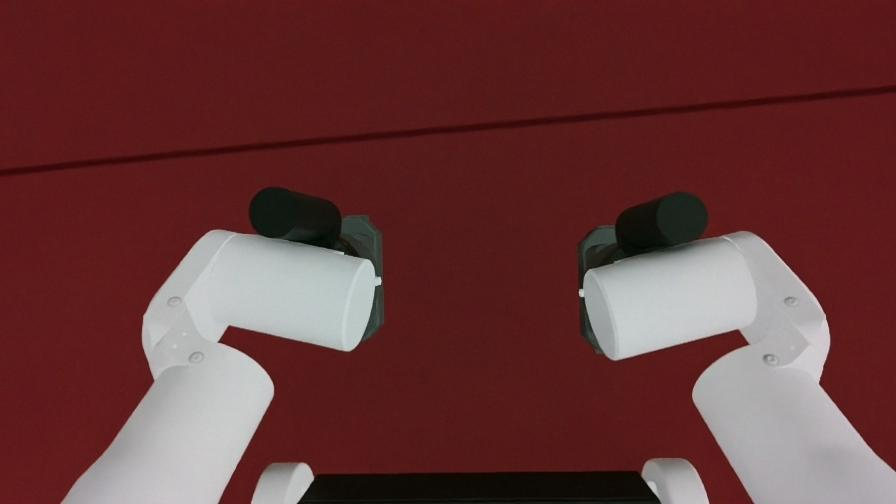

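Scene clock: 612.70 s.
Joint torques (N m): left_arm=[-4.08 -3.3 -1.05 -8.21 -0.03 -0.33 -0.2] | right_arm=[-2.86 3.86 1.66 -7.95 0.16 -0.08 0.2]
External joint torques (N m): left_arm=[0.5 -1.02 0.01 -0.76 -0.21 -0.19 -0.2] | right_arm=[1.16 1.94 0.74 -1.04 0.11 0 0.2]
Wrist force (N): left_arm=[-0.9 0.2 -7.5] | right_arm=[0.5 1.2 -4.4]
Wrist torque (N m): left_arm=[-0.10 -0.01 0.16] | right_arm=[-0.17 0.15 -0.09]
Wrist force, peak (N): left_arm=[-0.6 0.3 -8.6] | right_arm=[0.7 1.8 -4.9]
move: done
base_odometry: x=-0.003 y=+1.268 heading=-0.043
lidar_m: 0.82 1.45 1.85 4.10 1.80 1.21 1.14 1.16 1.47 3.25 1.28 1.06
base_status: not commanded
joint_positions: torso_squat_rad=+0.620 torso_shift_rad=+0.200 torso_pitch_rad=+0.900 torso_yaw_rad=+0.000 left_shoulder_pitch_rad=-0.678 left_shoulder_roll_rad=+0.023 left_shoulder_yaw_rad=-0.008 left_elbow_rad=-1.372 left_forearm_roll_rad=-0.009 left_wrist_pitch_rad=+1.105 left_hand_roll_rad=+0.199 left_gripper_m=+0.020 right_shoulder_pitch_rad=-0.678 right_shoulder_roll_rad=-0.023 right_shoulder_yaw_rad=+0.008 right_elbow_rad=-1.372 right_forearm_roll_rad=+0.009 right_wrist_pitch_rad=+1.105 right_hand_roll_rad=-0.206 right_gripper_m=+0.020 head_pan_rad=+0.000 head_tilt_rad=+0.600
joint_status: all done
wheel_motors_off: 0
motor_effort: left_wheel=-1(2) right_wheel=+0(3)
chest: x=+0.1276 y=+0.0001 z=+1.0312 quat_wxyz=(+0.900, +0.000, +0.435, +0.000) (m; base frame)
left_hand: x=+0.3582 y=+0.1189 z=+0.4402 quat_wxyz=(+0.999, -0.049, +0.000, -0.004) (m; base frame)
right_hand: x=+0.3583 y=-0.1189 z=+0.4402 quat_wxyz=(+0.999, +0.049, +0.000, +0.001) (m; base frame)
pictures: none

Scene clock: 615.50 s.
Joint torques (N m): left_arm=[-13 -1.4 1.4 -7.76 0.5 0.07 -0.31] | right_arm=[-15.27 1.84 -1.77 -8.24 -0.24 0.21 0.22]
External joint torques (N m): left_arm=[0.66 -1.41 1.63 1.05 0.29 0.2 -0.31] | right_arm=[-2.26 2.15 -2.06 -0.04 -0.3 0.28 0.22]
Wrist force (N): left_arm=[-0.8 0.3 -7.6] | right_arm=[0.2 1.6 -4.7]
Wrist torque (N m): left_arm=[-0.15 -0.05 0.16] | right_arm=[-0.21 0.12 -0.10]
Wrist force, peak (N): left_arm=[0.1 0.4 -8.4] | right_arm=[0.6 1.8 -5.0]
move: done
base_odometry: x=-0.003 y=+1.268 heading=-0.043
lidar_m: 0.81 1.44 1.85 4.09 1.80 1.21 1.13 1.16 1.48 3.27 1.27 1.06
base_status: not commanded
joint_positions: torso_squat_rad=+0.430 torso_shift_rad=+0.100 torso_pitch_rad=+0.500 torso_yaw_rad=+0.000 left_shoulder_pitch_rad=-0.762 left_shoulder_roll_rad=+0.020 left_shoulder_yaw_rad=+0.042 left_elbow_rad=-1.300 left_forearm_roll_rad=+0.072 left_wrist_pitch_rad=+1.509 left_hand_roll_rad=+0.195 left_gripper_m=+0.020 right_shoulder_pitch_rad=-0.761 right_shoulder_roll_rad=-0.020 right_shoulder_yaw_rad=-0.042 right_elbow_rad=-1.300 right_forearm_roll_rad=-0.072 right_wrist_pitch_rad=+1.509 right_hand_roll_rad=-0.202 right_gripper_m=+0.020 head_pan_rad=+0.000 head_tilt_rad=+0.600
joint_status: all done
wheel_motors_off: 0
motor_effort: left_wheel=-1(3) right_wheel=+1(3)
chest: x=-0.0162 y=+0.0001 z=+1.1851 quat_wxyz=(+0.969, +0.000, +0.247, +0.000) (m; base frame)
left_hand: x=+0.3577 y=+0.1190 z=+0.7208 quat_wxyz=(+0.999, -0.049, +0.002, -0.004) (m; base frame)
right_hand: x=+0.3575 y=-0.1190 z=+0.7206 quat_wxyz=(+0.999, +0.049, +0.003, +0.001) (m; base frame)
pictures: none

Scene clock: 617.30 s.
Joint torques (N m): left_arm=[-15.69 3.07 2.24 -9.21 0.45 -0.08 -0.27] | right_arm=[-18.54 -4.5 -2.52 -9.55 -0.35 0.14 0.28]
External joint torques (N m): left_arm=[1.39 -0.75 1.71 -0.37 0.2 0.05 -0.27] | right_arm=[-2.14 -0.44 -2.04 -1.29 -0.36 0.22 0.28]
Wrist force (N): left_arm=[-0.2 0.4 -7.5] | right_arm=[0.4 1.3 -4.5]
Wrist torque (N m): left_arm=[-0.16 0.05 0.18] | right_arm=[-0.20 0.16 -0.08]
Wrist force, peak (N): left_arm=[-0.4 0.6 -8.4] | right_arm=[0.2 1.1 -5.3]
move: done
base_odometry: x=-0.003 y=+1.268 heading=-0.043
lidar_m: 0.82 1.44 1.84 4.08 1.77 1.20 1.13 1.16 1.50 3.25 1.28 1.07
base_status: not commanded
joint_positions: torso_squat_rad=+0.350 torso_shift_rad=+0.050 torso_pitch_rad=+0.400 torso_yaw_rad=+0.000 left_shoulder_pitch_rad=-0.875 left_shoulder_roll_rad=+0.124 left_shoulder_yaw_rad=+0.164 left_elbow_rad=-1.438 left_forearm_roll_rad=+0.177 left_wrist_pitch_rad=+1.866 left_hand_roll_rad=+0.143 left_gripper_m=+0.020 right_shoulder_pitch_rad=-0.873 right_shoulder_roll_rad=-0.132 right_shoulder_yaw_rad=-0.155 right_elbow_rad=-1.439 right_forearm_roll_rad=-0.188 right_wrist_pitch_rad=+1.865 right_hand_roll_rad=-0.151 right_gripper_m=+0.020 head_pan_rad=+0.000 head_tilt_rad=+0.600
joint_status: all done
wheel_motors_off: 0
motor_effort: left_wheel=-2(3) right_wheel=+2(4)
chest: x=-0.0747 y=+0.0001 z=+1.2222 quat_wxyz=(+0.980, +0.000, +0.199, +0.000) (m; base frame)
left_hand: x=+0.3551 y=+0.1647 z=+0.8799 quat_wxyz=(+0.998, -0.061, +0.000, +0.000) (m; base frame)
right_hand: x=+0.3548 y=-0.1650 z=+0.8797 quat_wxyz=(+0.998, +0.061, +0.001, +0.000) (m; base frame)
pictures: head_camera, left_wrist_camera, right_wrist_camera
camera_calibration:
head_camera: T_world_to_cam=[[-0.0105389, -0.999504, -0.029673, 0.040841], [-0.809082, 0.0259613, -0.587122, 0.891431], [0.587601, 0.0178203, -0.808954, 1.06223], [0, 0, 0, 1]] pos_world=[0.0975053, -0.00125112, 1.38388]
left_wrist_camera: T_world_to_cam=[[0.999604, 0.0252156, -0.0125149, -0.348715], [0.0278795, -0.825234, 0.564102, -0.34126], [0.00389648, -0.564228, -0.82561, 0.890447], [0, 0, 0, 1]] pos_world=[0.354621, 0.229588, 0.923304]
right_wrist_camera: T_world_to_cam=[[-0.999267, -0.0255903, -0.0284754, 0.374107], [-0.0376316, 0.79333, 0.607628, -0.363165], [0.00704094, 0.608254, -0.793711, 0.868217], [0, 0, 0, 1]] pos_world=[0.354053, -0.230414, 0.920436]

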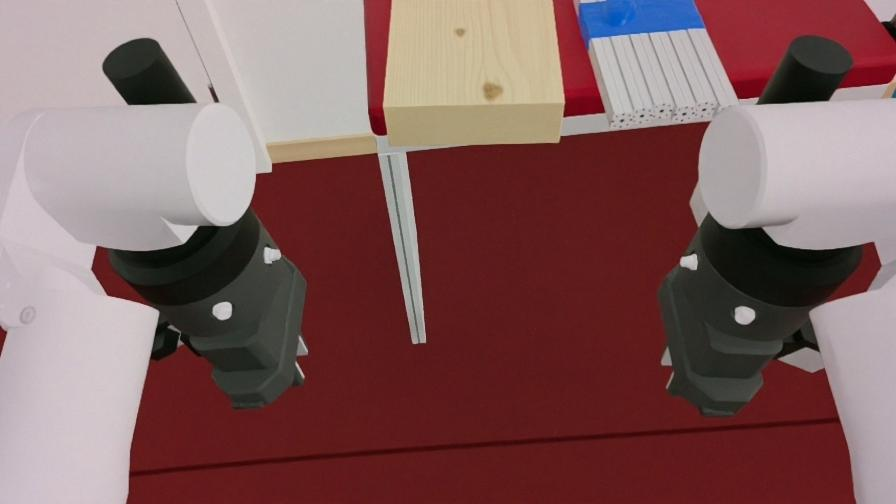

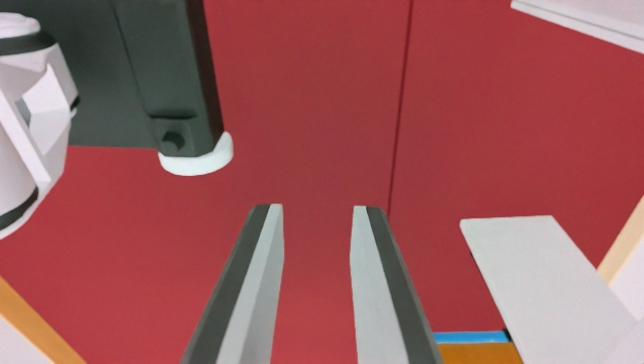

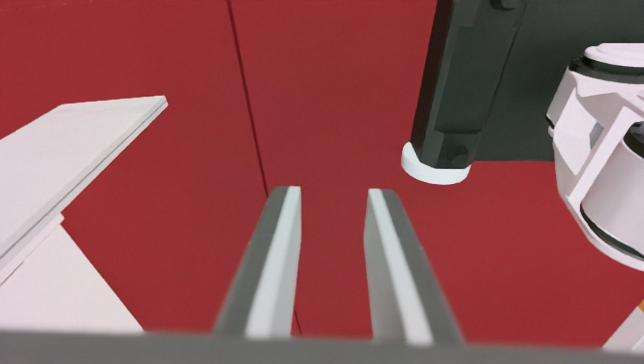

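>>> move(
  base={"x_m_s": 0.2, "for_s": 2.5},
)

>>> move(
  joints={"left_shoulder_pitch_rad": -0.905, "left_shoulder_roll_rad": 0.091, "left_shoulder_yaw_rad": 0.135, "left_elbow_rad": -1.036, "left_forearm_roll_rad": 0.127, "left_wrist_pitch_rad": 1.489, "left_hand_roll_rad": 0.127, "right_shoulder_pitch_rad": -0.904, "right_shoulder_roll_rad": -0.096, "right_shoulder_yaw_rad": -0.124, "right_elbow_rad": -1.036, "right_forearm_roll_rad": -0.137, "right_wrist_pitch_rad": 1.488, "right_hand_roll_rad": -0.133},
  min_time_s=1.5,
  cameras=["all"],
)

Scene clock: 625.57 s.
Joint torques (N m): left_arm=[-14.93 3.29 2.07 -9.11 0.51 -0.11 -0.31] | right_arm=[-17.78 -4.62 -2.56 -9.52 -0.34 0 0.22]
External joint torques (N m): left_arm=[2.15 -0.53 1.54 -0.27 0.26 0.02 -0.3] | right_arm=[-1.38 -0.56 -2.09 -1.26 -0.35 0.08 0.22]
Wrist force (N): left_arm=[0.2 0.5 -7.9] | right_arm=[0.5 0.8 -4.7]
Wrist torque (N m): left_arm=[-0.13 0.06 0.21] | right_arm=[-0.15 0.16 -0.08]
Wrist force, peak (N): left_arm=[-0.3 1.0 -8.5] | right_arm=[0.4 1.1 -5.3]
move: done
base_odometry: x=+0.496 y=+1.247 heading=-0.042
lidar_m: 0.51 0.33 1.19 2.69 2.59 1.75 1.62 1.67 2.14 1.07 0.70 0.81
base_status: done (sent for 2.5 of 2.5 s)
joint_positions: torso_squat_rad=+0.350 torso_shift_rad=+0.050 torso_pitch_rad=+0.400 torso_yaw_rad=+0.000 left_shoulder_pitch_rad=-0.875 left_shoulder_roll_rad=+0.124 left_shoulder_yaw_rad=+0.164 left_elbow_rad=-1.438 left_forearm_roll_rad=+0.177 left_wrist_pitch_rad=+1.866 left_hand_roll_rad=+0.143 left_gripper_m=+0.020 right_shoulder_pitch_rad=-0.873 right_shoulder_roll_rad=-0.132 right_shoulder_yaw_rad=-0.155 right_elbow_rad=-1.439 right_forearm_roll_rad=-0.188 right_wrist_pitch_rad=+1.865 right_hand_roll_rad=-0.151 right_gripper_m=+0.020 head_pan_rad=+0.000 head_tilt_rad=+0.600
joint_status: not commanded
wheel_motors_off: 0
motor_effort: left_wheel=+18(23) right_wheel=-6(27)
chest: x=-0.0746 y=+0.0001 z=+1.2222 quat_wxyz=(+0.980, +0.000, +0.199, +0.000) (m; base frame)
left_hand: x=+0.3552 y=+0.1647 z=+0.8799 quat_wxyz=(+0.998, -0.061, +0.000, +0.000) (m; base frame)
right_hand: x=+0.3549 y=-0.1650 z=+0.8797 quat_wxyz=(+0.998, +0.061, +0.001, +0.000) (m; base frame)
pictures: none

Scene clock: 627.37 s.
Joint torques (N m): left_arm=[-16.22 1.64 0.2 -7.85 0.01 -0.43 -0.33] | right_arm=[-19.07 -1.77 0.5 -8.39 0.18 0.07 0.24]
External joint torques (N m): left_arm=[1.16 -1.5 -0.09 0.92 -0.2 -0.3 -0.33] | right_arm=[-2.38 1.58 0.71 -0.24 0.13 0.14 0.24]
Wrist force (N): left_arm=[0.3 0.2 -8.3] | right_arm=[0.7 0.9 -4.8]
Wrist torque (N m): left_arm=[-0.15 0.13 0.18] | right_arm=[-0.14 0.21 -0.11]
Wrist force, peak (N): left_arm=[0.1 0.6 -8.4] | right_arm=[0.9 1.3 -5.2]
move: done
base_odometry: x=+0.496 y=+1.247 heading=-0.042
lidar_m: 0.50 0.32 1.18 2.72 2.56 1.75 1.63 1.66 2.13 1.08 0.69 0.83
base_status: not commanded
joint_positions: torso_squat_rad=+0.350 torso_shift_rad=+0.050 torso_pitch_rad=+0.400 torso_yaw_rad=+0.000 left_shoulder_pitch_rad=-0.905 left_shoulder_roll_rad=+0.091 left_shoulder_yaw_rad=+0.135 left_elbow_rad=-1.036 left_forearm_roll_rad=+0.127 left_wrist_pitch_rad=+1.489 left_hand_roll_rad=+0.127 left_gripper_m=+0.020 right_shoulder_pitch_rad=-0.903 right_shoulder_roll_rad=-0.096 right_shoulder_yaw_rad=-0.124 right_elbow_rad=-1.036 right_forearm_roll_rad=-0.137 right_wrist_pitch_rad=+1.488 right_hand_roll_rad=-0.133 right_gripper_m=+0.020 head_pan_rad=+0.000 head_tilt_rad=+0.600
joint_status: all done
wheel_motors_off: 0
motor_effort: left_wheel=+18(18) right_wheel=-9(9)
chest: x=-0.0746 y=+0.0001 z=+1.2222 quat_wxyz=(+0.980, +0.000, +0.199, +0.000) (m; base frame)
left_hand: x=+0.3584 y=+0.1501 z=+0.7851 quat_wxyz=(+0.999, -0.049, +0.000, -0.001) (m; base frame)
right_hand: x=+0.3579 y=-0.1496 z=+0.7847 quat_wxyz=(+0.999, +0.049, +0.001, +0.001) (m; base frame)
pictures: head_camera, left_wrist_camera, right_wrist_camera
camera_calibration:
head_camera: T_world_to_cam=[[-0.0105429, -0.999504, -0.0296704, 0.0408349], [-0.809164, 0.0259606, -0.587009, 0.891225], [0.587489, 0.0178194, -0.809036, 1.06227], [0, 0, 0, 1]] pos_world=[0.0975054, -0.00125112, 1.38378]
left_wrist_camera: T_world_to_cam=[[0.999645, 0.0238524, -0.0118645, -0.353044], [0.0264696, -0.838956, 0.543555, -0.281263], [0.00301127, -0.543676, -0.83929, 0.81197], [0, 0, 0, 1]] pos_world=[0.357919, 0.213903, 0.830171]
right_wrist_camera: T_world_to_cam=[[-0.999208, -0.028655, -0.0276028, 0.373767], [-0.0394157, 0.807501, 0.588548, -0.299848], [0.00542446, 0.58917, -0.807991, 0.792408], [0, 0, 0, 1]] pos_world=[0.357353, -0.214025, 0.82705]

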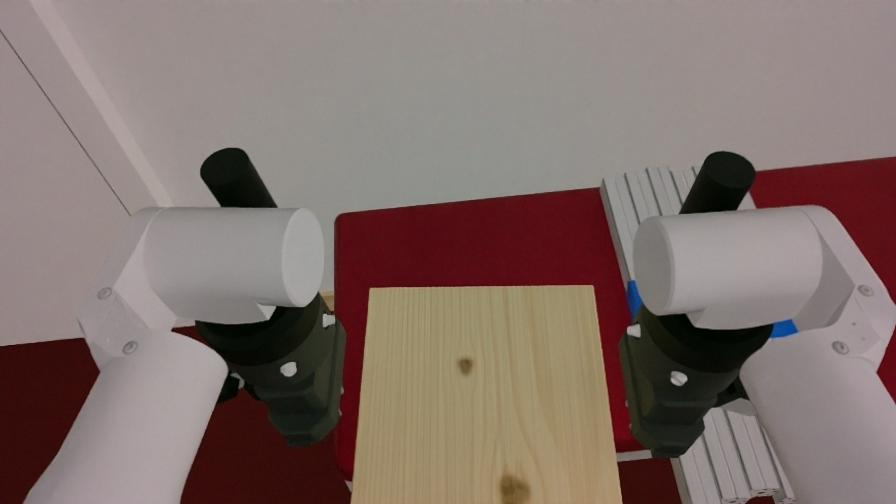

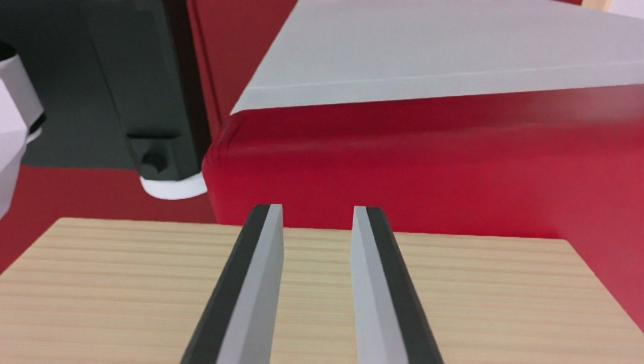

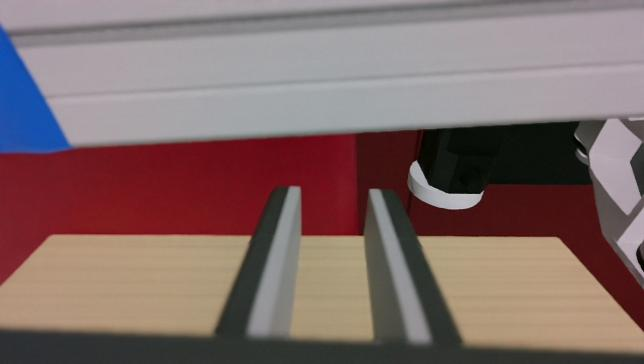

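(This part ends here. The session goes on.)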